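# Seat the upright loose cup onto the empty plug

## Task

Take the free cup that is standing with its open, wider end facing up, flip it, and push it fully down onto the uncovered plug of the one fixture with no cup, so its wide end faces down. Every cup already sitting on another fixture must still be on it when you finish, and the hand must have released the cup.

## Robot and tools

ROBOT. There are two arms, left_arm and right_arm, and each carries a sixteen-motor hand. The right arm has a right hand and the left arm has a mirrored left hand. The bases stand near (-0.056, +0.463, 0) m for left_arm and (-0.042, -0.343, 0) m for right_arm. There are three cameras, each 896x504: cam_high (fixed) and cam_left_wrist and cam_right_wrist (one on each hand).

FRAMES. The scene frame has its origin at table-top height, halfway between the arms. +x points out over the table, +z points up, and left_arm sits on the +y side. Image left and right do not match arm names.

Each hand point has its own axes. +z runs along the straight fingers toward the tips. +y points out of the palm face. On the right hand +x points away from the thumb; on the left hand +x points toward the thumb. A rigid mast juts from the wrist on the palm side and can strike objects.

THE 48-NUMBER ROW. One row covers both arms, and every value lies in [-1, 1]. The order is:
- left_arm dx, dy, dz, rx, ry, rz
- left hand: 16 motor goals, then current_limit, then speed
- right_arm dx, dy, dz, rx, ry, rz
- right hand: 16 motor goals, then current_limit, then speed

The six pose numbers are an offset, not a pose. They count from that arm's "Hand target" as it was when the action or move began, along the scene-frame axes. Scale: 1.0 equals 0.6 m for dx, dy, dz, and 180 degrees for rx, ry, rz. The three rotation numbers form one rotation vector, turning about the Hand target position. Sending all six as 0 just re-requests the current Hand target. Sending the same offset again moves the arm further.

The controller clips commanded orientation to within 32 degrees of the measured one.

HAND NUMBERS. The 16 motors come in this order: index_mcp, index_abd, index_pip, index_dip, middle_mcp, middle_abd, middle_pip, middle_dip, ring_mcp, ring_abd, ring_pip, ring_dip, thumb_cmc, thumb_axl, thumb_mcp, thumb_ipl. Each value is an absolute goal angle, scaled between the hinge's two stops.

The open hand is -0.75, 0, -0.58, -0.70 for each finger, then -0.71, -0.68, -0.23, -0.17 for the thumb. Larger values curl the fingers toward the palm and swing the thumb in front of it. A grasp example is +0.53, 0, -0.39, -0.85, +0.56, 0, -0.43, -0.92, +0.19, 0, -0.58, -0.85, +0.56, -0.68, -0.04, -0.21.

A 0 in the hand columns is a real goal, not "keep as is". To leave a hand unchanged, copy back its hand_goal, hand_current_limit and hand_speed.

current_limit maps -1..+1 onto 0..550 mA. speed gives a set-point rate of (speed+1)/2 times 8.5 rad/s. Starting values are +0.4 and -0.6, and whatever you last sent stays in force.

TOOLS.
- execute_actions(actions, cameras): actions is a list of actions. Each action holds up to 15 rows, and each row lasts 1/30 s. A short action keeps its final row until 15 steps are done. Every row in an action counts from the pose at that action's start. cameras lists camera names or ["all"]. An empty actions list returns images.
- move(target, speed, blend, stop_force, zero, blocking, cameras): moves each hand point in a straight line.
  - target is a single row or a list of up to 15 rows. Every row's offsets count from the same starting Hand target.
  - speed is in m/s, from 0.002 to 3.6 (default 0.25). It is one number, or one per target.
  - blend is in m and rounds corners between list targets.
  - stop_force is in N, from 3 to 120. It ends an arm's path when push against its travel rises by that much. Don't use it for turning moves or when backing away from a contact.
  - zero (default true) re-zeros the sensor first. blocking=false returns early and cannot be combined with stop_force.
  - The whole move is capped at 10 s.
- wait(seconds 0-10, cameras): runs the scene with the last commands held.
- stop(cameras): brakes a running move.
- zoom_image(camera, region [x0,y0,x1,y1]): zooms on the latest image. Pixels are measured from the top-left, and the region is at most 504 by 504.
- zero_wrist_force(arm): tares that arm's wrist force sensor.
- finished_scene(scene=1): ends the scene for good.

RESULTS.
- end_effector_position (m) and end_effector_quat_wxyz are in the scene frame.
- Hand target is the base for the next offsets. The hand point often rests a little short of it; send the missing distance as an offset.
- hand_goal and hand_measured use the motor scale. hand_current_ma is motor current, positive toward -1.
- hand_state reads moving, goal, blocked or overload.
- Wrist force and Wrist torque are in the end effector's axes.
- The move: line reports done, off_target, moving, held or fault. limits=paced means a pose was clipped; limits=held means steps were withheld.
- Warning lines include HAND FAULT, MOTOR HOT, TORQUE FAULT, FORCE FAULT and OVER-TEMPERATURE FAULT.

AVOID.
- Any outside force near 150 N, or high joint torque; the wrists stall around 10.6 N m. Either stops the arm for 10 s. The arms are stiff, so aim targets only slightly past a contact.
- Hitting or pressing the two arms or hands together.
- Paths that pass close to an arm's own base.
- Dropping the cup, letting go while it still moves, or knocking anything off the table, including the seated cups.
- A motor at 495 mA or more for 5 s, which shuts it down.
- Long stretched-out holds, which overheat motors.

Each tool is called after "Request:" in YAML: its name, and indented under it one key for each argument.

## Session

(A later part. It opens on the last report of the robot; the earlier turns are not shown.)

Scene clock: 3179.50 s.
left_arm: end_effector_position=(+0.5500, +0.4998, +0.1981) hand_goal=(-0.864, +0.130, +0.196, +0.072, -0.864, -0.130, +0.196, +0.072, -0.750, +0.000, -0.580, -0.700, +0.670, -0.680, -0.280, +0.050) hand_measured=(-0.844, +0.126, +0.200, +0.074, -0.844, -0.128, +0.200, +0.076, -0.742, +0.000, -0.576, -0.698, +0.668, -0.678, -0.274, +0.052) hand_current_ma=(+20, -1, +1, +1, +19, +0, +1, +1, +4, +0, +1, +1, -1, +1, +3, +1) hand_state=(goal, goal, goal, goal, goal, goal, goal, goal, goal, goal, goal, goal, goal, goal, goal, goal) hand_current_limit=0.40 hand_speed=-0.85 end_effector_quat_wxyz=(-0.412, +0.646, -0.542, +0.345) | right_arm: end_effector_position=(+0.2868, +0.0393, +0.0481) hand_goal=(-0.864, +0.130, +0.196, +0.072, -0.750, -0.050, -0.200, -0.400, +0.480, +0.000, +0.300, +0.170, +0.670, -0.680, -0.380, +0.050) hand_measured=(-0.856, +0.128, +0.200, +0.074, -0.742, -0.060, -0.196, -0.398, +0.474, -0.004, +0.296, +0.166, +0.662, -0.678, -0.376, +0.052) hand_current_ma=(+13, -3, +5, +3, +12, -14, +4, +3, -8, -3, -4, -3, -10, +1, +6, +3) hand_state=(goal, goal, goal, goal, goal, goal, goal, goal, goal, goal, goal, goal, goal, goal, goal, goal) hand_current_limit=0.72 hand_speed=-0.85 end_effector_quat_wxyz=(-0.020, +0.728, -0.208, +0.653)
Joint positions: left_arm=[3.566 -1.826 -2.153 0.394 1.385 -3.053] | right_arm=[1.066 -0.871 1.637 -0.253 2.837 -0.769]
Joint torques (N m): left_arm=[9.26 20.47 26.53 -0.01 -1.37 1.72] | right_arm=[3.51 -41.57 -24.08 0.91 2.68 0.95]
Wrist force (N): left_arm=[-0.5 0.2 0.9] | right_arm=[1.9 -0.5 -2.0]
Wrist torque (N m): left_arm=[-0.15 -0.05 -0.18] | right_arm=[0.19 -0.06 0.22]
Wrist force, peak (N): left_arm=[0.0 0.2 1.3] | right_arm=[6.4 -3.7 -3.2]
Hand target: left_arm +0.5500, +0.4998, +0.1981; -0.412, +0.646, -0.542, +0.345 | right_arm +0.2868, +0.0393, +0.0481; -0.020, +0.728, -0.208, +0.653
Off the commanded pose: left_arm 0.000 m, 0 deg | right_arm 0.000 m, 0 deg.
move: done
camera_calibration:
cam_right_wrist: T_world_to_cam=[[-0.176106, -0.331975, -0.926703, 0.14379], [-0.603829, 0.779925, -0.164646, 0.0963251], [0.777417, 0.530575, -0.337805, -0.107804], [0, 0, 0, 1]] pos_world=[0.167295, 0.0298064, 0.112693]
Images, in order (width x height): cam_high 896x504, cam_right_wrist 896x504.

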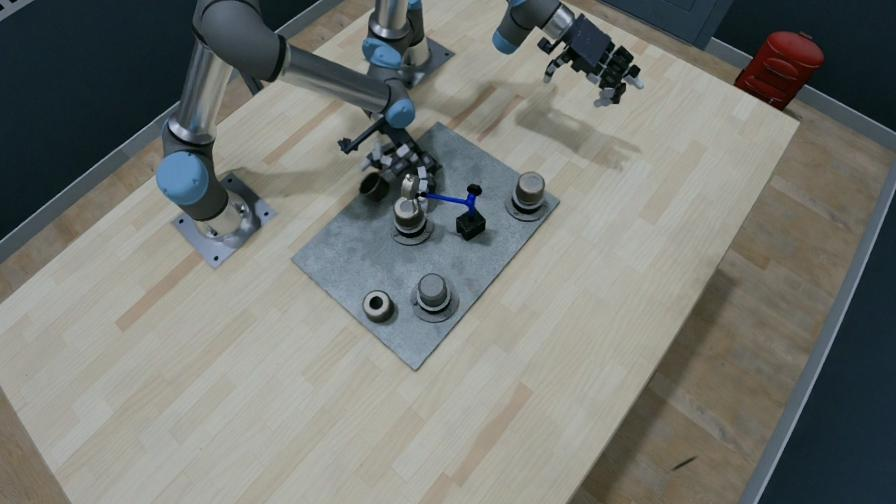

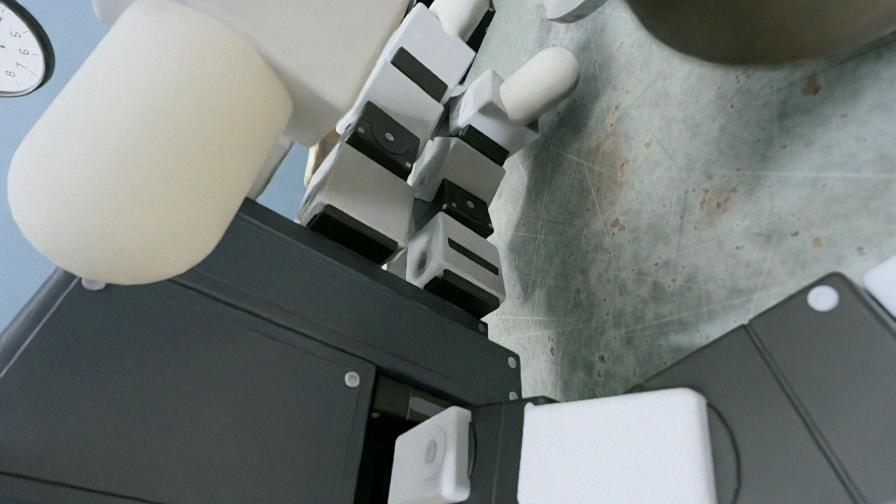

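Request:
wait:
  seconds: 0.1
  cameras: ["cam_high", "cam_right_wrist"]

Request:
zoom_image:
  camera: "cam_high"
  region: [340, 130, 440, 205]

Scene clock: 3184.33 s.
left_arm: end_effector_position=(+0.5500, +0.4998, +0.1981) hand_goal=(-0.864, +0.130, +0.196, +0.072, -0.864, -0.130, +0.196, +0.072, -0.750, +0.000, -0.580, -0.700, +0.670, -0.680, -0.280, +0.050) hand_measured=(-0.844, +0.126, +0.200, +0.074, -0.844, -0.128, +0.200, +0.076, -0.742, +0.000, -0.576, -0.698, +0.668, -0.678, -0.274, +0.052) hand_current_ma=(+20, -1, +1, +1, +19, +0, +1, +1, +4, +0, +1, +1, -1, +1, +3, +1) hand_state=(goal, goal, goal, goal, goal, goal, goal, goal, goal, goal, goal, goal, goal, goal, goal, goal) hand_current_limit=0.40 hand_speed=-0.85 end_effector_quat_wxyz=(-0.412, +0.646, -0.542, +0.345) | right_arm: end_effector_position=(+0.2868, +0.0393, +0.0481) hand_goal=(-0.864, +0.130, +0.196, +0.072, -0.750, -0.050, -0.200, -0.400, +0.480, +0.000, +0.300, +0.170, +0.670, -0.680, -0.380, +0.050) hand_measured=(-0.856, +0.128, +0.200, +0.074, -0.742, -0.060, -0.196, -0.398, +0.474, -0.004, +0.296, +0.166, +0.662, -0.678, -0.376, +0.052) hand_current_ma=(+13, -3, +5, +3, +12, -14, +4, +3, -8, -3, -4, -3, -10, +1, +6, +3) hand_state=(goal, goal, goal, goal, goal, goal, goal, goal, goal, goal, goal, goal, goal, goal, goal, goal) hand_current_limit=0.72 hand_speed=-0.85 end_effector_quat_wxyz=(-0.020, +0.728, -0.208, +0.653)
Joint positions: left_arm=[3.566 -1.826 -2.153 0.394 1.385 -3.053] | right_arm=[1.066 -0.871 1.637 -0.253 2.837 -0.769]
Joint torques (N m): left_arm=[9.67 20.05 25.72 0.02 -1.34 1.66] | right_arm=[2.44 -36.64 -13.94 -0.31 2.51 0.76]
Wrist force (N): left_arm=[0.0 0.3 1.1] | right_arm=[1.9 -0.4 -1.8]
Wrist torque (N m): left_arm=[-0.15 -0.12 -0.13] | right_arm=[0.18 -0.06 0.23]
Wrist force, peak (N): left_arm=[-0.5 0.1 1.1] | right_arm=[2.1 -0.5 -2.1]
Hand target: left_arm +0.5500, +0.4998, +0.1981; -0.412, +0.646, -0.542, +0.345 | right_arm +0.2868, +0.0393, +0.0481; -0.020, +0.728, -0.208, +0.653
Off the commanded pose: left_arm 0.000 m, 0 deg | right_arm 0.000 m, 0 deg.
wait: 0.10 s; at rest from the start
camera_calibration:
cam_right_wrist: T_world_to_cam=[[-0.176106, -0.331975, -0.926703, 0.14379], [-0.603829, 0.779925, -0.164646, 0.0963251], [0.777417, 0.530575, -0.337805, -0.107804], [0, 0, 0, 1]] pos_world=[0.167295, 0.0298064, 0.112693]
Images, in order (width x height): cam_high 896x504, cam_right_wrist 896x504.

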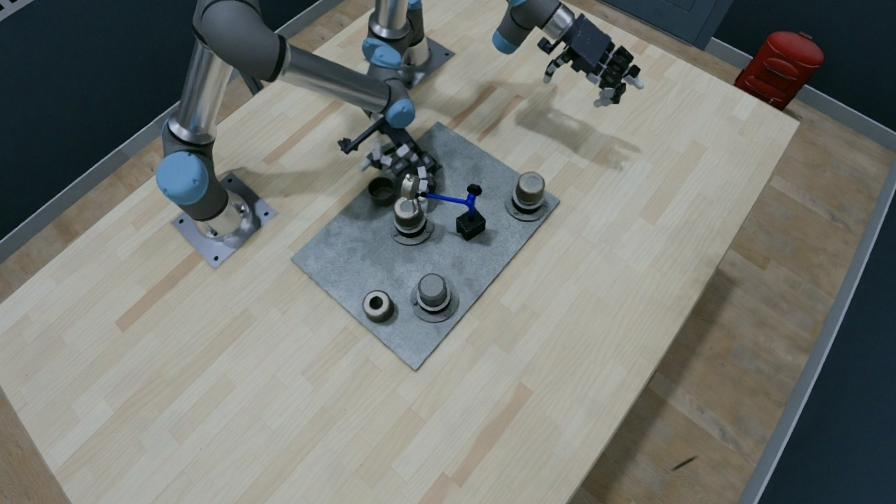

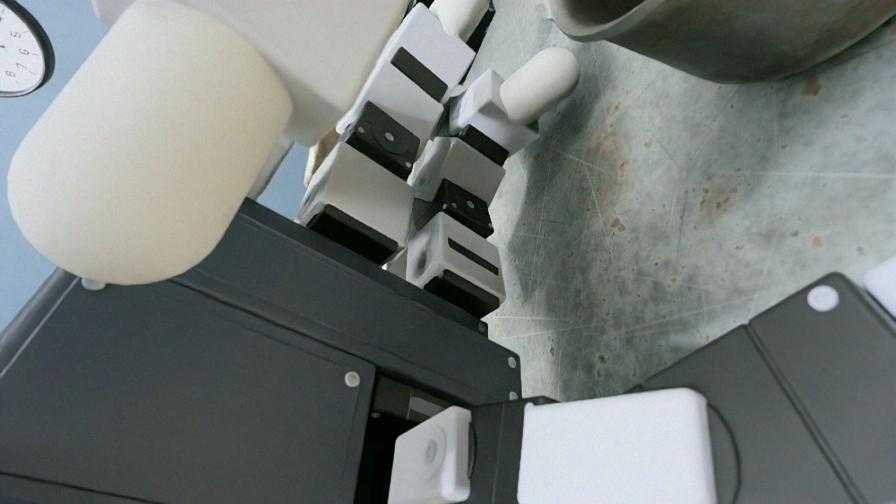

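Scaled by 5.040 from the camera's 896x504 image, which has a finer 1280x720 frame.

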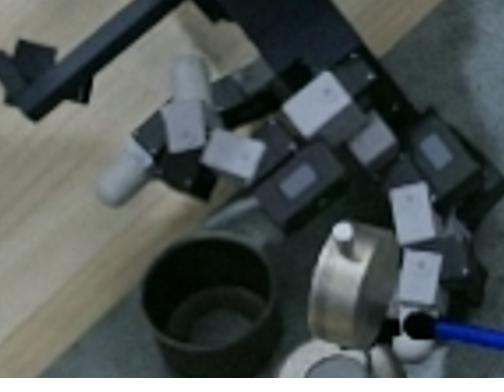

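Request:
move:
  target:
    - [0,0,0,0,0,0,-0.863,0.13,0.197,0.072,-0.863,-0.13,0.197,0.072,-0.75,0,-0.58,-0.70,0.67,-0.68,-0.28,0.05,0.4,-0.85,0,0,0,0,0,0,-0.863,0.13,0.197,0.072,-0.863,-0.13,0.197,0.072,0.48,0,0.30,0.17,0.67,-0.68,-0.28,0.05,0.72,-0.75]
    - [0,0,0,0,0,0,-0.863,0.13,0.197,0.072,-0.863,-0.13,0.197,0.072,-0.75,0,-0.58,-0.70,0.67,-0.68,-0.28,0.05,0.4,-0.85,0,0,0.18,0,0,0,-0.863,0.13,0.197,0.072,-0.863,-0.13,0.197,0.072,0.48,0,0.30,0.17,0.67,-0.68,-0.28,0.05,0.72,-0.75]
    - [0,0,0,0,0,0,-0.863,0.13,0.197,0.072,-0.863,-0.13,0.197,0.072,-0.75,0,-0.58,-0.70,0.67,-0.68,-0.28,0.05,0.4,-0.85,0.0053,-0.05,0.20,0.3295,0.2309,0.2409,-0.863,0.13,0.197,0.072,-0.863,-0.13,0.197,0.072,0.48,0,0.30,0.17,0.67,-0.68,-0.28,0.05,0.72,-0.75]
  speed: [0.1,0.12,0.3]
  blend: [0,0.02,0]
  cameras: ["cam_high"]

Request:
zoom_image:
  camera: "cam_high"
  region: [320, 120, 440, 210]

Scene clock: 3320.17 s.
left_arm: end_effector_position=(+0.5500, +0.4998, +0.1981) hand_goal=(-0.864, +0.130, +0.196, +0.072, -0.864, -0.130, +0.196, +0.072, -0.750, +0.000, -0.580, -0.700, +0.670, -0.680, -0.280, +0.050) hand_measured=(-0.844, +0.126, +0.200, +0.074, -0.844, -0.128, +0.200, +0.076, -0.742, +0.000, -0.576, -0.698, +0.668, -0.678, -0.274, +0.052) hand_current_ma=(+20, -1, +1, +1, +19, +0, +1, +1, +4, +0, +1, +1, -1, +1, +3, +1) hand_state=(goal, goal, goal, goal, goal, goal, goal, goal, goal, goal, goal, goal, goal, goal, goal, goal) hand_current_limit=0.40 hand_speed=-0.85 end_effector_quat_wxyz=(-0.412, +0.646, -0.542, +0.345) | right_arm: end_effector_position=(+0.2900, +0.0093, +0.1681) hand_goal=(-0.864, +0.130, +0.196, +0.072, -0.864, -0.130, +0.196, +0.072, +0.480, +0.000, +0.300, +0.170, +0.670, -0.680, -0.280, +0.050) hand_measured=(-0.856, +0.128, +0.200, +0.074, -0.856, -0.130, +0.194, +0.070, +0.474, -0.004, +0.296, +0.166, +0.666, -0.678, -0.280, +0.052) hand_current_ma=(+12, -2, +4, +2, +12, +0, -2, -3, -7, -3, -4, -3, -6, +1, +0, +3) hand_state=(goal, goal, goal, goal, goal, goal, goal, goal, goal, goal, goal, goal, goal, goal, goal, goal) hand_current_limit=0.72 hand_speed=-0.75 end_effector_quat_wxyz=(-0.515, +0.817, -0.218, +0.137)
Joint positions: left_arm=[3.566 -1.826 -2.153 0.394 1.385 -3.053] | right_arm=[0.218 -1.566 1.993 0.194 0.833 -0.45]
Joint torques (N m): left_arm=[10.04 20.26 26.04 -0.04 -1.18 1.78] | right_arm=[-9.76 -13.38 -33.71 2.64 -3.59 -1.02]
Wrist force (N): left_arm=[-0.1 0.3 0.8] | right_arm=[0.9 -0.9 -2.6]
Wrist torque (N m): left_arm=[-0.13 -0.11 -0.15] | right_arm=[0.24 0.03 0.18]
Wrist force, peak (N): left_arm=[-0.2 0.5 1.1] | right_arm=[1.9 -0.9 -2.7]
Hand target: left_arm +0.5500, +0.4998, +0.1981; -0.412, +0.646, -0.542, +0.345 | right_arm +0.2900, +0.0093, +0.1681; -0.515, +0.817, -0.218, +0.137
Off the commanded pose: left_arm 0.000 m, 0 deg | right_arm 0.000 m, 0 deg.
move: done
Images, in order (width x height): cam_high 896x504.

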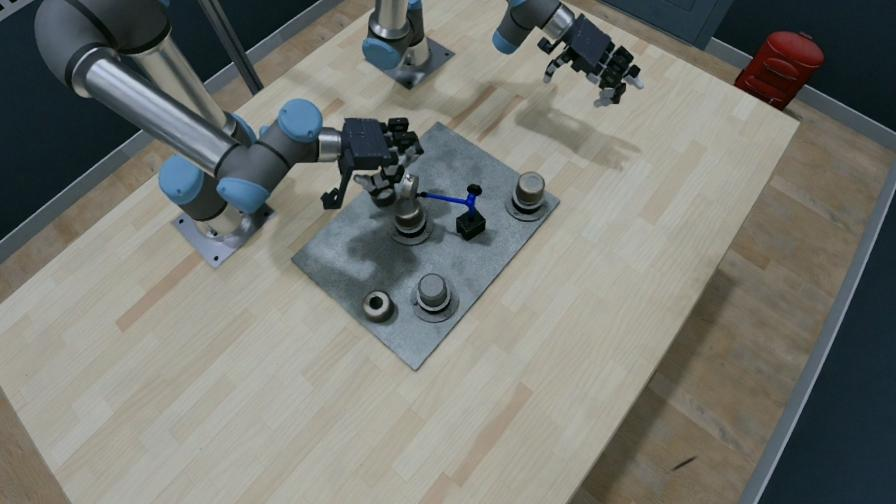

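Scaled by 4.200 from the camera's 896x504 image, which has a finer 1280x720 frame.

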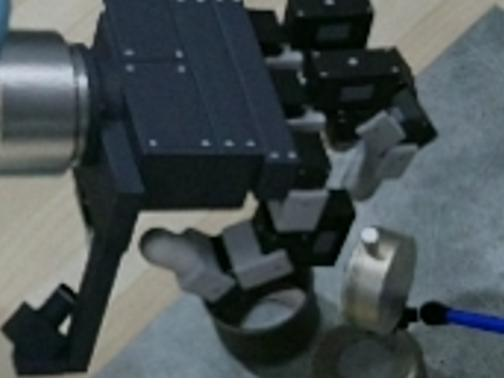

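Request:
move:
  target:
    - [0,0,0,0,0,0,-0.863,0.13,0.197,0.072,-0.863,-0.13,0.197,0.072,-0.75,0,-0.58,-0.70,0.67,-0.68,-0.28,0.05,0.4,-0.85,-0.09,0.02,0.08,0,0,0,-0.863,0.13,0.197,0.072,-0.863,-0.13,0.197,0.072,0.48,0,0.30,0.17,0.67,-0.68,-0.28,0.05,0.72,-0.75]
    - [0,0,0,0,0,0,-0.863,0.13,0.197,0.072,-0.863,-0.13,0.197,0.072,-0.75,0,-0.58,-0.70,0.67,-0.68,-0.28,0.05,0.4,-0.85,-0.09,0.02,0.08,0,0,-0.8333,-0.863,0.13,0.197,0.072,-0.863,-0.13,0.197,0.072,0.48,0,0.30,0.17,0.67,-0.68,-0.28,0.05,0.72,-0.75]
    - [0,0,0,0,0,0,-0.863,0.13,0.197,0.072,-0.863,-0.13,0.197,0.072,-0.75,0,-0.58,-0.70,0.67,-0.68,-0.28,0.05,0.4,-0.85,-0.0108,-0.0407,0,0,0,-0.8333,-0.863,0.13,0.197,0.072,-0.863,-0.13,0.197,0.072,0.48,0,0.30,0.17,0.67,-0.68,-0.28,0.05,0.72,-0.75]
  speed: [0.2,0.4,0.2]
  blend: [0.02,0.02,0]
  cameras: ["cam_high", "cam_right_wrist"]

Request:
zoom_image:
  camera: "cam_high"
  region: [320, 120, 440, 210]

Scene clock: 3387.00 s.
left_arm: end_effector_position=(+0.5500, +0.4998, +0.1981) hand_goal=(-0.864, +0.130, +0.196, +0.072, -0.864, -0.130, +0.196, +0.072, -0.750, +0.000, -0.580, -0.700, +0.670, -0.680, -0.280, +0.050) hand_measured=(-0.844, +0.126, +0.200, +0.074, -0.844, -0.128, +0.200, +0.076, -0.742, +0.000, -0.576, -0.698, +0.668, -0.678, -0.274, +0.052) hand_current_ma=(+20, -1, +1, +1, +19, +0, +1, +1, +4, +0, +1, +1, -1, +1, +3, +1) hand_state=(goal, goal, goal, goal, goal, goal, goal, goal, goal, goal, goal, goal, goal, goal, goal, goal) hand_current_limit=0.40 hand_speed=-0.85 end_effector_quat_wxyz=(-0.412, +0.646, -0.542, +0.345) | right_arm: end_effector_position=(+0.2386, +0.0229, +0.2161) hand_goal=(-0.864, +0.130, +0.196, +0.072, -0.864, -0.130, +0.196, +0.072, +0.480, +0.000, +0.300, +0.170, +0.670, -0.680, -0.280, +0.050) hand_measured=(-0.856, +0.128, +0.200, +0.074, -0.856, -0.130, +0.194, +0.070, +0.474, -0.002, +0.296, +0.166, +0.668, -0.678, -0.280, +0.052) hand_current_ma=(+13, -2, +4, +2, +13, +0, -1, -3, -7, -2, -4, -3, -2, +1, +0, +3) hand_state=(goal, goal, goal, goal, goal, goal, goal, goal, goal, goal, goal, goal, goal, goal, goal, goal) hand_current_limit=0.72 hand_speed=-0.75 end_effector_quat_wxyz=(+0.280, -0.427, +0.725, -0.463)
Joint positions: left_arm=[3.566 -1.826 -2.153 0.394 1.385 -3.053] | right_arm=[1.008 -1.188 1.585 1.006 2.706 1.396]
Joint torques (N m): left_arm=[9.51 20.46 26.08 0.09 -1.11 1.66] | right_arm=[-10.86 -38.89 -4.24 -0.16 -0.45 -1.89]
Wrist force (N): left_arm=[-0.2 -0.1 0.9] | right_arm=[0.8 -0.9 -2.5]
Wrist torque (N m): left_arm=[-0.18 -0.10 -0.14] | right_arm=[0.22 0.03 0.25]
Wrist force, peak (N): left_arm=[-0.1 0.2 1.4] | right_arm=[3.0 -3.1 -3.4]
Hand target: left_arm +0.5500, +0.4998, +0.1981; -0.412, +0.646, -0.542, +0.345 | right_arm +0.2386, +0.0229, +0.2161; +0.280, -0.427, +0.725, -0.463 (not the last commanded pose)
Off the commanded pose: left_arm 0.000 m, 0 deg | right_arm 0.076 m, 61 deg.
led back after a hold (right arm): the arm was led back toward your command in small steps, so it may still be short of it.
move: held (right_arm; a check stopped the path); path passed 1 of 3 targets; limits=held
pose unreachable (right arm): on one or more control steps of this call, first in action 0 (counted from 0), this arm could not follow its commanded pose, so it was not sent that pose on those steps. It may still have moved: this result reports where it is.
cause: moving toward the commanded pose would bring two parts of the arm too close to each other (joints 4 (wrist 1) to 6 (wrist 3) lie between them).
camera_calibration:
cam_right_wrist: T_world_to_cam=[[0.181508, 0.790107, -0.58548, 0.100732], [-0.201471, 0.612618, 0.76427, -0.185264], [0.96253, -0.0207637, 0.270379, -0.167854], [0, 0, 0, 1]] pos_world=[0.105956, 0.0304219, 0.245953]
Images, in order (width x height): cam_high 896x504, cam_right_wrist 896x504.

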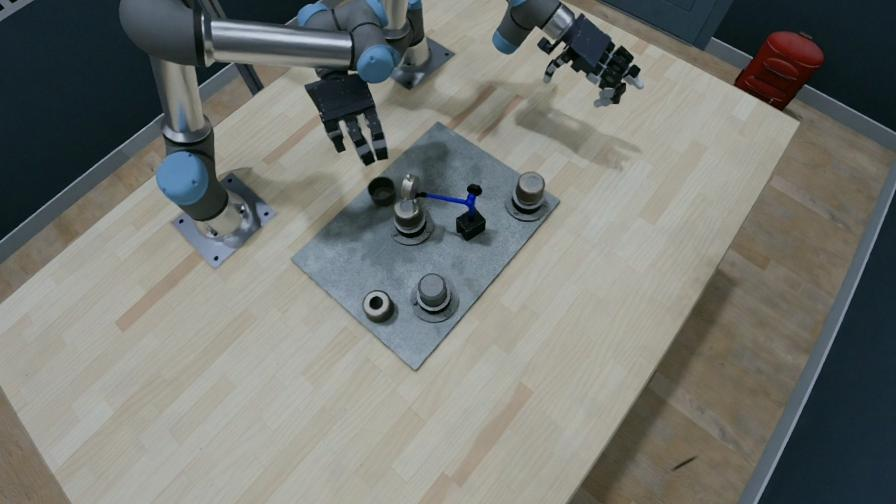

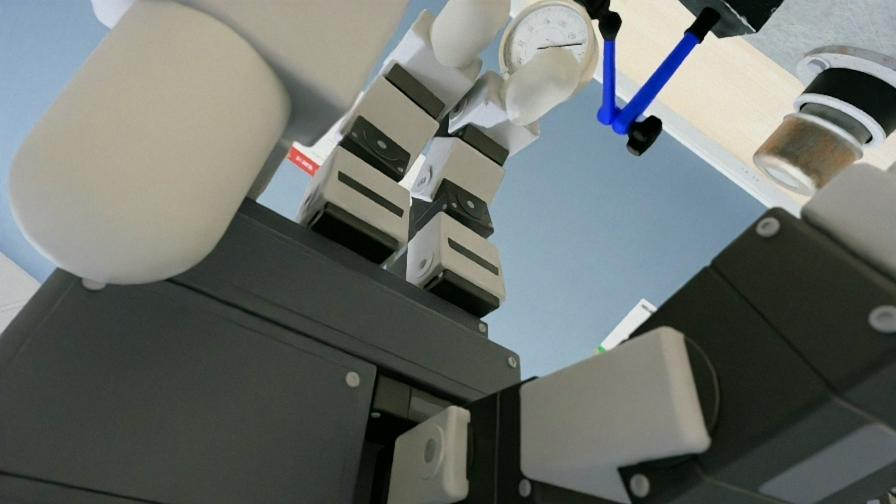

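Scaled by 4.200 from the camera's 896x504 image, which has a finer 1280x720 frame.

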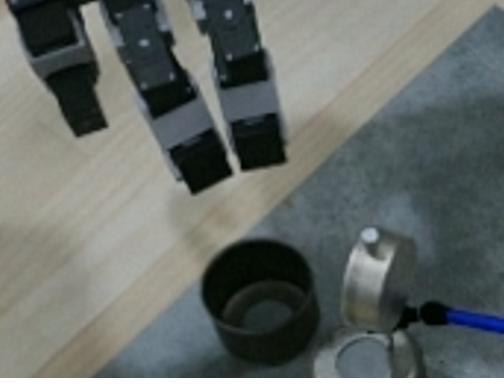

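Request:
move:
  target:
    - [0,0,0,0,0,0,-0.863,0.13,0.197,0.072,-0.863,-0.13,0.197,0.072,-0.75,0,-0.58,-0.70,0.67,-0.68,-0.28,0.05,0.4,-0.85,0,0,0.03,0,0,0.4089,-0.863,0.13,0.197,0.072,-0.863,-0.13,0.197,0.072,0.48,0,0.30,0.17,0.67,-0.68,-0.28,0.05,0.72,-0.75]
    - [0,0,0,0,0,0,-0.863,0.13,0.197,0.072,-0.863,-0.13,0.197,0.072,-0.75,0,-0.58,-0.70,0.67,-0.68,-0.28,0.05,0.4,-0.85,0.0902,-0.0262,0.0,0,0,0.4089,-0.863,0.13,0.197,0.072,-0.863,-0.13,0.197,0.072,0.48,0,0.30,0.17,0.67,-0.68,-0.28,0.05,0.72,-0.75]
  speed: [0.35,0.15]
  blend: [0.02,0]
  cameras: ["cam_high", "cam_right_wrist"]

Request:
zoom_image:
  camera: "cam_high"
  region: [320, 120, 440, 210]

Scene clock: 3436.30 s.
left_arm: end_effector_position=(+0.5500, +0.4998, +0.1981) hand_goal=(-0.864, +0.130, +0.196, +0.072, -0.864, -0.130, +0.196, +0.072, -0.750, +0.000, -0.580, -0.700, +0.670, -0.680, -0.280, +0.050) hand_measured=(-0.844, +0.126, +0.200, +0.074, -0.844, -0.128, +0.200, +0.076, -0.742, +0.000, -0.576, -0.698, +0.668, -0.678, -0.274, +0.052) hand_current_ma=(+20, -1, +1, +1, +19, +0, +1, +1, +4, +0, +1, +1, -1, +1, +3, +1) hand_state=(goal, goal, goal, goal, goal, goal, goal, goal, goal, goal, goal, goal, goal, goal, goal, goal) hand_current_limit=0.40 hand_speed=-0.85 end_effector_quat_wxyz=(-0.412, +0.646, -0.542, +0.345) | right_arm: end_effector_position=(+0.2927, +0.0071, +0.2161) hand_goal=(-0.864, +0.130, +0.196, +0.072, -0.864, -0.130, +0.196, +0.072, +0.480, +0.000, +0.300, +0.170, +0.670, -0.680, -0.280, +0.050) hand_measured=(-0.856, +0.128, +0.200, +0.074, -0.854, -0.130, +0.194, +0.070, +0.474, -0.002, +0.296, +0.166, +0.668, -0.678, -0.280, +0.052) hand_current_ma=(+15, -2, +4, +2, +15, +0, -1, -3, -7, -2, -4, -3, -1, +1, +0, +2) hand_state=(goal, goal, goal, goal, goal, goal, goal, goal, goal, goal, goal, goal, goal, goal, goal, goal) hand_current_limit=0.72 hand_speed=-0.75 end_effector_quat_wxyz=(-0.501, +0.776, -0.325, +0.203)
Joint positions: left_arm=[3.566 -1.826 -2.153 0.394 1.385 -3.053] | right_arm=[0.307 -1.69 1.967 0.201 1.126 -0.208]
Joint torques (N m): left_arm=[9.76 20.44 25.99 0.01 -1.1 1.6] | right_arm=[-11.07 -9.22 -35.67 -2.56 -2.58 -1.56]
Wrist force (N): left_arm=[-0.4 0.0 0.8] | right_arm=[1.1 -0.6 -2.3]
Wrist torque (N m): left_arm=[-0.16 -0.07 -0.16] | right_arm=[0.24 -0.01 0.30]
Wrist force, peak (N): left_arm=[-0.1 -0.1 1.2] | right_arm=[2.5 -0.7 -2.3]
Hand target: left_arm +0.5500, +0.4998, +0.1981; -0.412, +0.646, -0.542, +0.345 | right_arm +0.2927, +0.0071, +0.2161; -0.501, +0.776, -0.325, +0.203
Off the commanded pose: left_arm 0.000 m, 0 deg | right_arm 0.000 m, 0 deg.
move: done
camera_calibration:
cam_right_wrist: T_world_to_cam=[[-0.706756, 0.397079, -0.585512, 0.366127], [-0.644568, -0.0202949, 0.764278, -0.03051], [0.291596, 0.91756, 0.270288, -0.0305701], [0, 0, 0, 1]] pos_world=[0.248011, -0.117951, 0.245953]
Images, in order (width x height): cam_high 896x504, cam_right_wrist 896x504.

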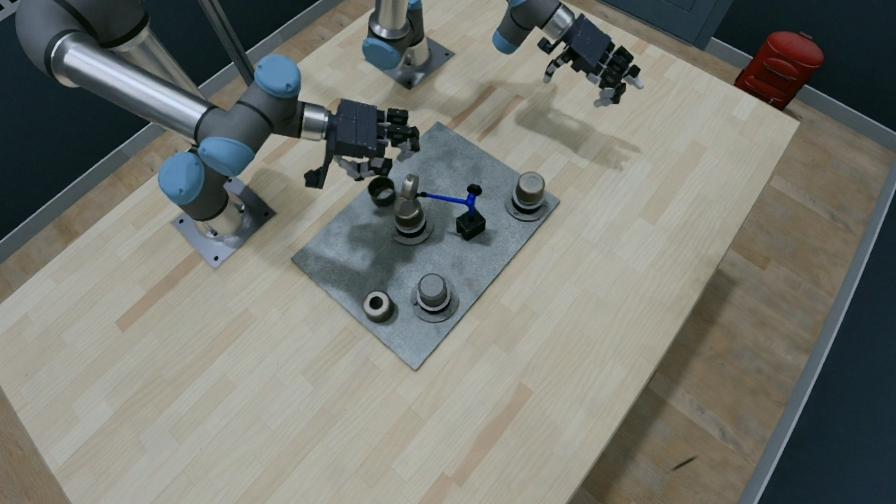

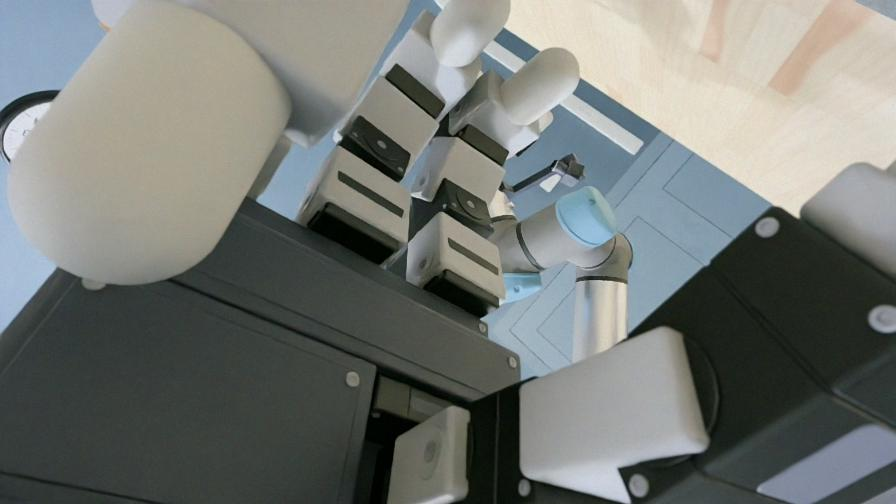

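Scaled by 4.200 from the camera's 896x504 image, which has a finer 1280x720 frame.

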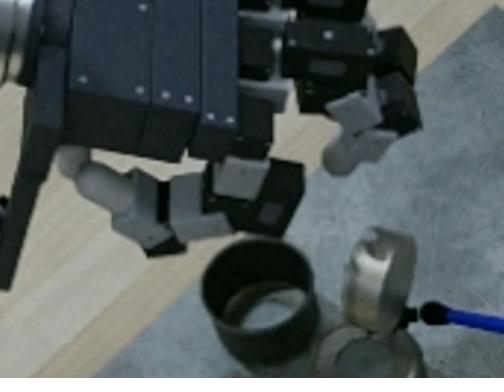

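Request:
move:
  target:
    - [0,0,0,0,0,0,-0.863,0.13,0.197,0.072,-0.863,-0.13,0.197,0.072,-0.75,0,-0.58,-0.70,0.67,-0.68,-0.28,0.05,0.4,-0.85,0,0,-0.2333,0,0,0,-0.863,0.13,0.197,0.072,-0.863,-0.13,0.197,0.072,0.48,0,0.30,0.17,0.67,-0.68,-0.28,0.05,0.72,-0.75]
    - [0,0,0,0,0,0,-0.863,0.13,0.197,0.072,-0.863,-0.13,0.197,0.072,-0.75,0,-0.58,-0.70,0.67,-0.68,-0.28,0.05,0.4,-0.85,0,0,-0.2998,0,0,0,-0.863,0.13,0.197,0.072,-0.863,-0.13,0.197,0.072,0.48,0,0.30,0.17,0.67,-0.68,-0.28,0.05,0.72,-0.75]
  speed: [0.08,0.04]
  stop_force: 4
  cameras: ["cam_high", "cam_right_wrist"]

Request:
zoom_image:
  camera: "cam_high"
  region: [320, 120, 440, 210]

Scene clock: 3449.73 s.
left_arm: end_effector_position=(+0.5500, +0.4998, +0.1981) hand_goal=(-0.864, +0.130, +0.196, +0.072, -0.864, -0.130, +0.196, +0.072, -0.750, +0.000, -0.580, -0.700, +0.670, -0.680, -0.280, +0.050) hand_measured=(-0.844, +0.126, +0.200, +0.074, -0.844, -0.128, +0.200, +0.076, -0.742, +0.000, -0.576, -0.698, +0.668, -0.678, -0.274, +0.052) hand_current_ma=(+20, -1, +1, +1, +19, +0, +1, +1, +4, +0, +1, +1, -1, +1, +3, +1) hand_state=(goal, goal, goal, goal, goal, goal, goal, goal, goal, goal, goal, goal, goal, goal, goal, goal) hand_current_limit=0.40 hand_speed=-0.85 end_effector_quat_wxyz=(-0.412, +0.646, -0.542, +0.345) | right_arm: end_effector_position=(+0.2922, +0.0068, +0.0953) hand_goal=(-0.864, +0.130, +0.196, +0.072, -0.864, -0.130, +0.196, +0.072, +0.480, +0.000, +0.300, +0.170, +0.670, -0.680, -0.280, +0.050) hand_measured=(-0.854, +0.128, +0.200, +0.074, -0.854, -0.130, +0.194, +0.070, +0.508, -0.002, +0.296, +0.166, +0.668, -0.678, -0.280, +0.052) hand_current_ma=(+15, -2, +4, +2, +16, +0, -1, -3, +69, -2, -4, -3, -1, +1, +0, +2) hand_state=(goal, goal, goal, goal, goal, goal, goal, goal, blocked, goal, goal, goal, goal, goal, goal, goal) hand_current_limit=0.72 hand_speed=-0.75 end_effector_quat_wxyz=(-0.501, +0.777, -0.325, +0.203)
Joint positions: left_arm=[3.566 -1.826 -2.153 0.394 1.385 -3.053] | right_arm=[0.307 -1.548 2.178 -0.15 1.126 -0.209]
Joint torques (N m): left_arm=[9.39 20.53 25.82 0.21 -1.04 1.57] | right_arm=[-5.53 -25.08 -33.58 1.29 1.9 -0.32]
Wrist force (N): left_arm=[-0.4 0.0 0.7] | right_arm=[-0.4 -0.4 -4.0]
Wrist torque (N m): left_arm=[-0.15 -0.08 -0.16] | right_arm=[0.25 0.13 0.27]
Wrist force, peak (N): left_arm=[-0.1 0.2 1.3] | right_arm=[-3.1 -2.9 -9.7]
Hand target: left_arm +0.5500, +0.4998, +0.1981; -0.412, +0.646, -0.542, +0.345 | right_arm +0.2922, +0.0068, +0.0953; -0.501, +0.777, -0.325, +0.203 (not the last commanded pose)
Off the commanded pose: left_arm 0.000 m, 0 deg | right_arm 0.059 m, 0 deg.
move: contact (right_arm); path passed 0 of 2 targets
camera_calibration:
cam_right_wrist: T_world_to_cam=[[-0.707456, 0.396638, -0.584966, 0.295348], [-0.643708, -0.0198898, 0.765012, 0.0612187], [0.291798, 0.91776, 0.26939, 0.00252861], [0, 0, 0, 1]] pos_world=[0.247615, -0.118249, 0.125254]
Images, in order (width x height): cam_high 896x504, cam_right_wrist 896x504.

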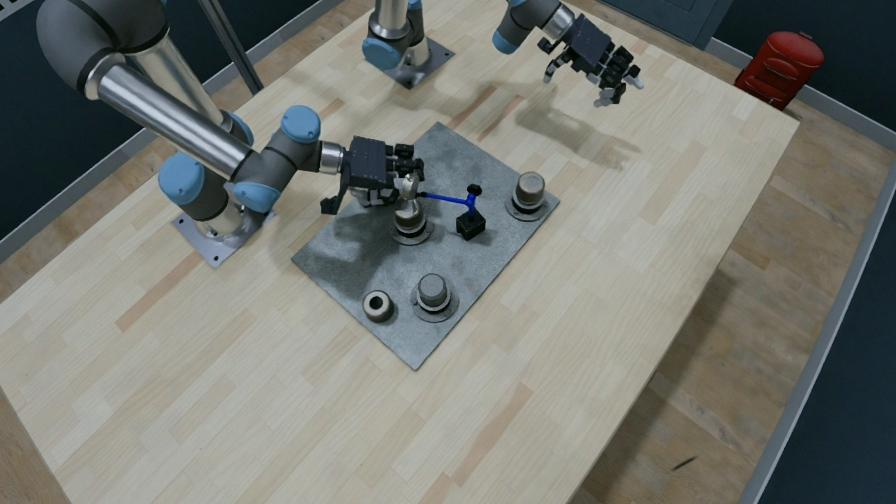

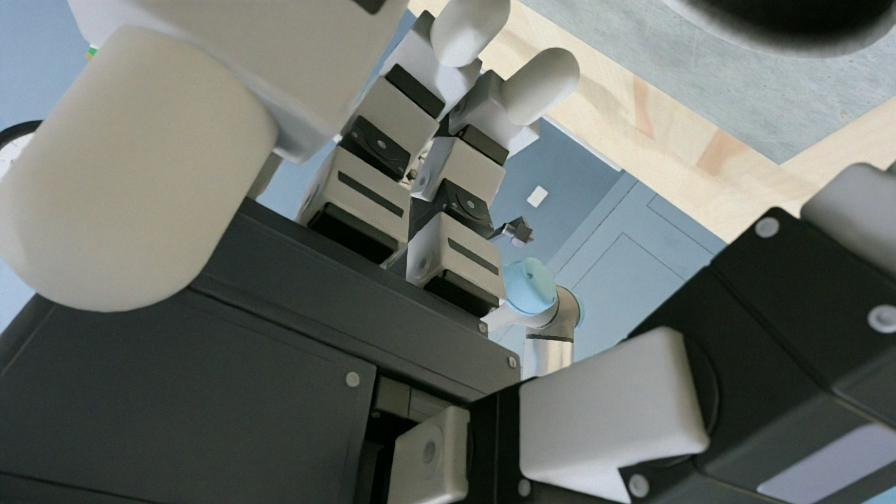

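Scaled by 4.200 from the camera's 896x504 image, which has a finer 1280x720 frame.

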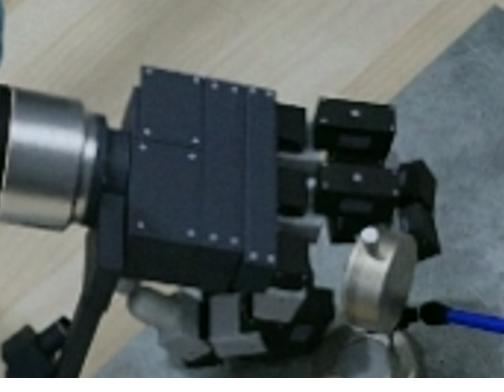

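Request:
move:
  target:
    - [0.0, 0.0, 0.18, 0, 0, 0, -0.863, 0.13, 0.197, 0.072, -0.863, -0.13, 0.197, 0.072, -0.75, 0, -0.58, -0.70, 0.67, -0.68, -0.28, 0.05, 0.4, -0.85, 0.0, 0.0, 0.25, 0, 0, 0, -0.863, 0.13, 0.197, 0.072, -0.863, -0.13, 0.197, 0.072, 0.48, 0, 0.30, 0.17, 0.67, -0.68, -0.28, 0.05, 0.72, -0.75]
  speed: 0.15
  cameras: ["cam_high"]

Scene clock: 3570.87 s.
left_arm: end_effector_position=(+0.5500, +0.4998, +0.3060) hand_goal=(-0.864, +0.130, +0.196, +0.072, -0.864, -0.130, +0.196, +0.072, -0.750, +0.000, -0.580, -0.700, +0.670, -0.680, -0.280, +0.050) hand_measured=(-0.844, +0.126, +0.200, +0.074, -0.846, -0.128, +0.200, +0.076, -0.742, +0.000, -0.576, -0.698, +0.668, -0.678, -0.274, +0.052) hand_current_ma=(+20, -1, +1, +1, +19, +0, +1, +1, +5, +0, +1, +1, -1, +1, +3, +1) hand_state=(goal, goal, goal, goal, goal, goal, goal, goal, goal, goal, goal, goal, goal, goal, goal, goal) hand_current_limit=0.40 hand_speed=-0.85 end_effector_quat_wxyz=(-0.412, +0.646, -0.542, +0.345) | right_arm: end_effector_position=(+0.2922, +0.0068, +0.2452) hand_goal=(-0.864, +0.130, +0.196, +0.072, -0.864, -0.130, +0.196, +0.072, +0.480, +0.000, +0.300, +0.170, +0.670, -0.680, -0.280, +0.050) hand_measured=(-0.854, +0.128, +0.200, +0.074, -0.854, -0.130, +0.194, +0.070, +0.478, -0.002, +0.296, +0.166, +0.668, -0.678, -0.280, +0.052) hand_current_ma=(+15, -2, +4, +2, +15, +0, -1, -3, -2, -2, -4, -3, -1, +1, +1, +2) hand_state=(goal, goal, goal, goal, goal, goal, goal, goal, goal, goal, goal, goal, goal, goal, goal, goal) hand_current_limit=0.72 hand_speed=-0.75 end_effector_quat_wxyz=(-0.501, +0.776, -0.325, +0.203)
Joint positions: left_arm=[3.566 -1.642 -2.024 0.08 1.385 -3.053] | right_arm=[0.307 -1.708 1.906 0.282 1.126 -0.209]
Joint torques (N m): left_arm=[-3.09 32.51 31.79 -0.33 -1.37 1.92] | right_arm=[-10.77 -21.22 -36.15 1.69 -2.49 -1.51]
Wrist force (N): left_arm=[-0.5 0.0 0.9] | right_arm=[1.3 -0.9 -2.6]
Wrist torque (N m): left_arm=[-0.15 -0.05 -0.18] | right_arm=[0.23 -0.03 0.31]
Wrist force, peak (N): left_arm=[-0.3 1.2 1.3] | right_arm=[-0.3 -0.3 -4.3]
Hand target: left_arm +0.5500, +0.4998, +0.3061; -0.412, +0.646, -0.542, +0.345 | right_arm +0.2922, +0.0068, +0.2453; -0.501, +0.777, -0.325, +0.203
Off the commanded pose: left_arm 0.000 m, 0 deg | right_arm 0.000 m, 0 deg.
move: done
Images, in order (width x height): cam_high 896x504.

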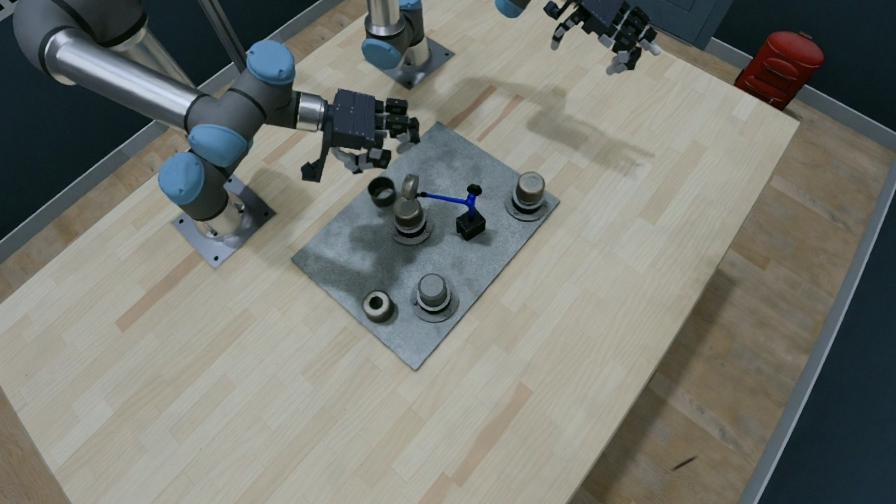

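Request:
move:
  target:
    - [0.0, 0.0, 0.0, 0, 0, 0, -0.863, 0.13, 0.197, 0.072, -0.863, -0.13, 0.197, 0.072, -0.75, 0, -0.58, -0.70, 0.67, -0.68, -0.28, 0.05, 0.4, -0.85, -0.0603, -0.273, -0.0088, -0.1001, 0.0521, 0.1924, -0.6, 0, -0.45, -0.6, -0.6, 0, -0.45, -0.6, 0.48, 0, 0.30, 0.17, 0.67, -0.68, -0.28, 0.05, 0.72, -0.75]
    - [0.0, 0.0, 0.0, 0, 0, 0, -0.863, 0.13, 0.197, 0.072, -0.863, -0.13, 0.197, 0.072, -0.75, 0, -0.58, -0.70, 0.67, -0.68, -0.28, 0.05, 0.4, -0.85, -0.0603, -0.273, -0.242, -0.1001, 0.0521, 0.1924, -0.6, 0, -0.45, -0.6, -0.6, 0, -0.45, -0.6, 0.48, 0, 0.30, 0.17, 0.67, -0.68, -0.28, 0.05, 0.72, -0.75]
  speed: [0.3, 0.15]
  blend: 0.02
  cameras: ["cam_high"]

Request:
zoom_image:
  camera: "cam_high"
  region: [300, 120, 480, 260]

Scene clock: 3754.77 s.
left_arm: end_effector_position=(+0.5500, +0.4998, +0.3061) hand_goal=(-0.864, +0.130, +0.196, +0.072, -0.864, -0.130, +0.196, +0.072, -0.750, +0.000, -0.580, -0.700, +0.670, -0.680, -0.280, +0.050) hand_measured=(-0.844, +0.126, +0.200, +0.074, -0.846, -0.128, +0.200, +0.076, -0.742, +0.000, -0.576, -0.698, +0.668, -0.678, -0.274, +0.052) hand_current_ma=(+20, -1, +1, +1, +19, +0, +1, +1, +5, +0, +1, +1, -1, +1, +3, +1) hand_state=(goal, goal, goal, goal, goal, goal, goal, goal, goal, goal, goal, goal, goal, goal, goal, goal) hand_current_limit=0.40 hand_speed=-0.85 end_effector_quat_wxyz=(-0.412, +0.646, -0.542, +0.345) | right_arm: end_effector_position=(+0.2560, -0.1570, +0.1001) hand_goal=(-0.600, +0.000, -0.450, -0.600, -0.600, +0.000, -0.450, -0.600, +0.480, +0.000, +0.300, +0.170, +0.670, -0.680, -0.280, +0.050) hand_measured=(-0.596, +0.002, -0.444, -0.598, -0.594, -0.004, -0.444, -0.598, +0.476, -0.002, +0.296, +0.166, +0.668, -0.678, -0.278, +0.052) hand_current_ma=(+7, +3, +8, +3, +7, -3, +6, +3, -7, -2, -4, -3, -1, +1, +1, +2) hand_state=(goal, goal, goal, goal, goal, goal, goal, goal, goal, goal, goal, goal, goal, goal, goal, goal) hand_current_limit=0.72 hand_speed=-0.75 end_effector_quat_wxyz=(-0.385, +0.919, -0.084, +0.030)
Joint positions: left_arm=[3.566 -1.642 -2.024 0.08 1.385 -3.053] | right_arm=[-0.174 -1.36 2.077 0.868 0.779 -1.578]
Joint torques (N m): left_arm=[-3.4 32.52 31.73 -0.52 -1.39 2.03] | right_arm=[6.77 -16.33 -0.46 0.08 -3.5 0.93]
Wrist force (N): left_arm=[-0.5 -0.1 0.8] | right_arm=[0.8 -1.4 -2.9]
Wrist torque (N m): left_arm=[-0.17 -0.05 -0.17] | right_arm=[0.18 0.00 0.21]
Wrist force, peak (N): left_arm=[-0.5 -0.1 1.2] | right_arm=[1.0 -1.7 -3.4]
Hand target: left_arm +0.5500, +0.4998, +0.3061; -0.412, +0.646, -0.542, +0.345 | right_arm +0.2560, -0.1570, +0.1001; -0.385, +0.919, -0.084, +0.030
Off the commanded pose: left_arm 0.000 m, 0 deg | right_arm 0.000 m, 0 deg.
move: done
Images, in order (width x height): cam_high 896x504.

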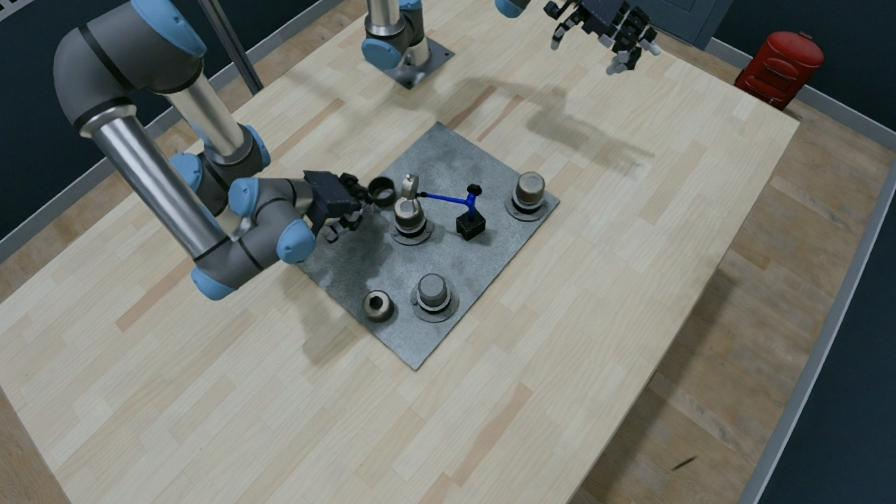

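Scaled by 2.800 from the camera's 896x504 image, which has a finer 1280x720 frame.

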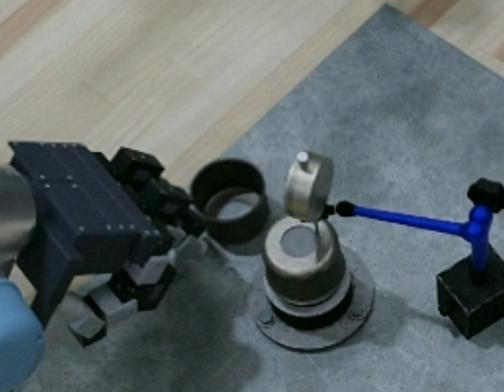

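Request:
move:
  target:
    - [0.0, 0.0, 0.0, 0, 0, 0, -0.863, 0.13, 0.197, 0.072, -0.863, -0.13, 0.197, 0.072, -0.75, 0, -0.58, -0.70, 0.67, -0.68, -0.28, 0.05, 0.4, -0.85, 0.0, 0.0, -0.03, 0, 0, 0, -0.6, 0, -0.45, -0.6, -0.6, 0, -0.45, -0.6, 0.48, 0, 0.30, 0.17, 0.67, -0.68, -0.28, 0.05, 0.72, -0.75]
    - [0.0, 0.0, 0.0, 0, 0, 0, -0.863, 0.13, 0.197, 0.072, -0.863, -0.13, 0.197, 0.072, -0.75, 0, -0.58, -0.70, 0.67, -0.68, -0.28, 0.05, 0.4, -0.85, 0.005, 0.1833, -0.03, 0, 0, 0, -0.6, 0, -0.45, -0.6, -0.6, 0, -0.45, -0.6, 0.48, 0, 0.30, 0.17, 0.67, -0.68, -0.28, 0.05, 0.72, -0.75]
  speed: 0.08
  stop_force: 12
  cameras: ["cam_high"]

Request:
zoom_image:
  camera: "cam_high"
  region: [300, 120, 480, 260]

Scene clock: 3772.57 s.
left_arm: end_effector_position=(+0.5500, +0.4998, +0.3061) hand_goal=(-0.864, +0.130, +0.196, +0.072, -0.864, -0.130, +0.196, +0.072, -0.750, +0.000, -0.580, -0.700, +0.670, -0.680, -0.280, +0.050) hand_measured=(-0.844, +0.126, +0.200, +0.074, -0.846, -0.128, +0.200, +0.076, -0.742, +0.000, -0.576, -0.698, +0.668, -0.678, -0.274, +0.052) hand_current_ma=(+20, -1, +1, +1, +19, +0, +1, +1, +5, +0, +1, +1, -1, +1, +3, +1) hand_state=(goal, goal, goal, goal, goal, goal, goal, goal, goal, goal, goal, goal, goal, goal, goal, goal) hand_current_limit=0.40 hand_speed=-0.85 end_effector_quat_wxyz=(-0.412, +0.646, -0.542, +0.345) | right_arm: end_effector_position=(+0.2590, -0.0470, +0.0821) hand_goal=(-0.600, +0.000, -0.450, -0.600, -0.600, +0.000, -0.450, -0.600, +0.480, +0.000, +0.300, +0.170, +0.670, -0.680, -0.280, +0.050) hand_measured=(-0.582, +0.000, -0.440, -0.596, -0.586, -0.002, -0.446, -0.598, +0.476, -0.002, +0.296, +0.166, +0.668, -0.678, -0.278, +0.052) hand_current_ma=(+36, +0, +15, +4, +29, -2, +6, +3, -7, -2, -4, -3, -1, +1, +1, +2) hand_state=(goal, goal, goal, goal, goal, goal, goal, goal, goal, goal, goal, goal, goal, goal, goal, goal) hand_current_limit=0.72 hand_speed=-0.75 end_effector_quat_wxyz=(-0.385, +0.919, -0.084, +0.030)
Joint positions: left_arm=[3.566 -1.642 -2.024 0.08 1.385 -3.053] | right_arm=[0.183 -1.294 1.938 0.599 0.836 -1.088]
Joint torques (N m): left_arm=[-3.41 32.39 31.79 -0.29 -1.13 1.97] | right_arm=[6.73 -19.3 -30.19 -0.41 0.96 1.49]
Wrist force (N): left_arm=[-0.3 0.1 0.8] | right_arm=[1.0 -0.7 -3.2]
Wrist torque (N m): left_arm=[-0.14 -0.08 -0.16] | right_arm=[0.13 -0.02 0.15]
Wrist force, peak (N): left_arm=[-0.4 0.1 1.3] | right_arm=[0.8 -0.6 -3.8]
Hand target: left_arm +0.5500, +0.4998, +0.3061; -0.412, +0.646, -0.542, +0.345 | right_arm +0.2590, -0.0470, +0.0821; -0.385, +0.919, -0.084, +0.030
Off the commanded pose: left_arm 0.000 m, 0 deg | right_arm 0.000 m, 0 deg.
move: done
Images, in order (width x height): cam_high 896x504.

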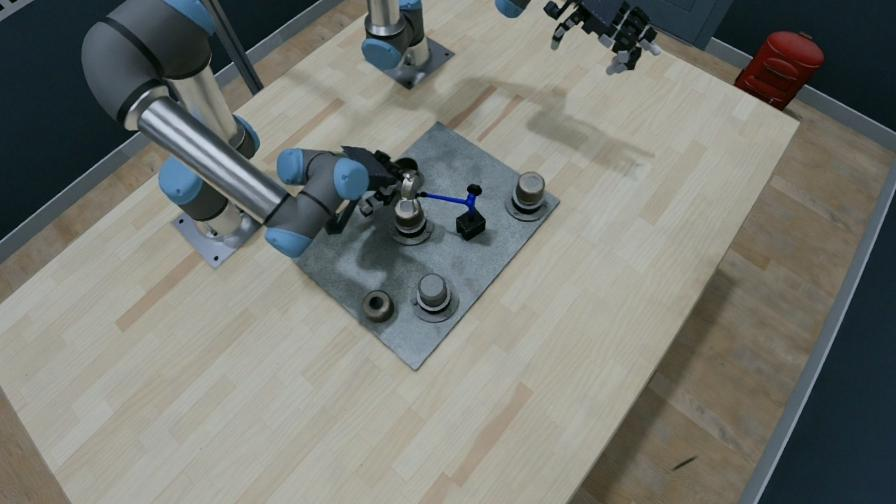

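Scaled by 2.800 from the camera's 896x504 image, which has a finer 1280x720 frame.

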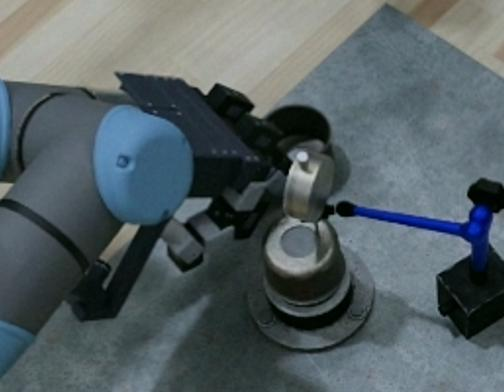

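Request:
move:
  target:
    - [0.0, 0.0, 0.0, 0, 0, 0, -0.863, 0.13, 0.197, 0.072, -0.863, -0.13, 0.197, 0.072, -0.75, 0, -0.58, -0.70, 0.67, -0.68, -0.28, 0.05, 0.4, -0.85, -0.01, -0.05, 0.0, 0, 0, 0, -0.6, 0, -0.45, -0.6, -0.6, 0, -0.45, -0.6, 0.48, 0, 0.30, 0.17, 0.67, -0.68, -0.28, 0.05, 0.72, -0.75]
    - [0.0, 0.0, 0.0, 0, 0, 0, -0.863, 0.13, 0.197, 0.072, -0.863, -0.13, 0.197, 0.072, -0.75, 0, -0.58, -0.70, 0.67, -0.68, -0.28, 0.05, 0.4, -0.85, -0.01, -0.06, 0.3, 0.1049, -0.0382, -0.11, -0.863, 0.13, 0.197, 0.072, -0.863, -0.13, 0.197, 0.072, 0.48, 0, 0.30, 0.17, 0.67, -0.68, -0.28, 0.05, 0.72, -0.75]
  speed: 0.2
  blend: 0.01
  cameras: ["cam_high"]

Request:
zoom_image:
  camera: "cam_high"
  region: [340, 120, 480, 229]

Scene clock: 3796.67 s.
left_arm: end_effector_position=(+0.5500, +0.4998, +0.3061) hand_goal=(-0.864, +0.130, +0.196, +0.072, -0.864, -0.130, +0.196, +0.072, -0.750, +0.000, -0.580, -0.700, +0.670, -0.680, -0.280, +0.050) hand_measured=(-0.844, +0.126, +0.200, +0.074, -0.846, -0.128, +0.200, +0.076, -0.742, +0.000, -0.576, -0.698, +0.668, -0.678, -0.274, +0.052) hand_current_ma=(+20, -1, +1, +1, +19, +0, +1, +1, +5, +0, +1, +1, -1, +1, +3, +1) hand_state=(goal, goal, goal, goal, goal, goal, goal, goal, goal, goal, goal, goal, goal, goal, goal, goal) hand_current_limit=0.40 hand_speed=-0.85 end_effector_quat_wxyz=(-0.412, +0.646, -0.542, +0.345) | right_arm: end_effector_position=(+0.2530, -0.0830, +0.2621) hand_goal=(-0.864, +0.130, +0.196, +0.072, -0.864, -0.130, +0.196, +0.072, +0.480, +0.000, +0.300, +0.170, +0.670, -0.680, -0.280, +0.050) hand_measured=(-0.844, +0.126, +0.194, +0.068, -0.844, -0.126, +0.194, +0.070, +0.474, -0.002, +0.296, +0.166, +0.668, -0.678, -0.278, +0.052) hand_current_ma=(+41, -3, -2, -3, +42, +4, -2, -3, -7, -2, -4, -3, -1, +1, +1, +2) hand_state=(goal, goal, goal, goal, goal, goal, goal, goal, goal, goal, goal, goal, goal, goal, goal, goal) hand_current_limit=0.72 hand_speed=-0.75 end_effector_quat_wxyz=(-0.523, +0.812, -0.221, +0.135)
Joint positions: left_arm=[3.566 -1.642 -2.024 0.08 1.385 -3.053] | right_arm=[-0.153 -1.792 2.003 0.71 0.551 -0.831]
Joint torques (N m): left_arm=[-3.68 32.85 31.77 -0.2 -1.15 1.91] | right_arm=[-10.93 -14.72 -34.08 3.89 -3.02 1.38]
Wrist force (N): left_arm=[-0.3 -0.1 1.0] | right_arm=[1.0 -0.9 -2.4]
Wrist torque (N m): left_arm=[-0.17 -0.08 -0.16] | right_arm=[0.21 -0.01 0.19]
Wrist force, peak (N): left_arm=[-0.6 0.0 1.1] | right_arm=[0.9 -1.7 -3.2]
Hand target: left_arm +0.5500, +0.4998, +0.3061; -0.412, +0.646, -0.542, +0.345 | right_arm +0.2530, -0.0830, +0.2621; -0.523, +0.812, -0.221, +0.135
Off the commanded pose: left_arm 0.000 m, 0 deg | right_arm 0.000 m, 0 deg.
move: done
Images, in order (width x height): cam_high 896x504.

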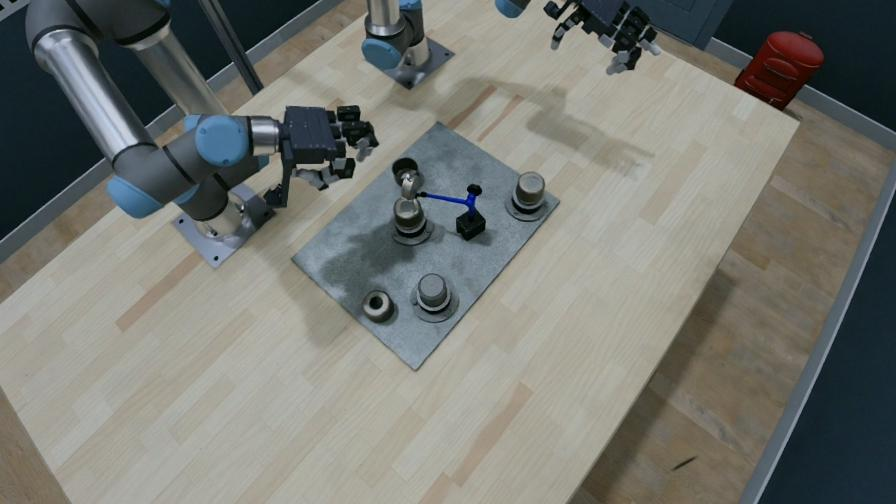

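Scaled by 3.600 from the camera's 896x504 image, which has a finer 1280x720 frame.

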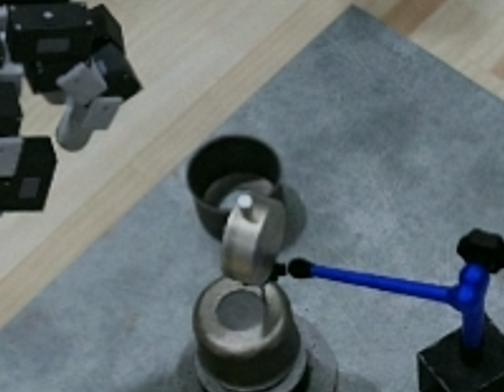

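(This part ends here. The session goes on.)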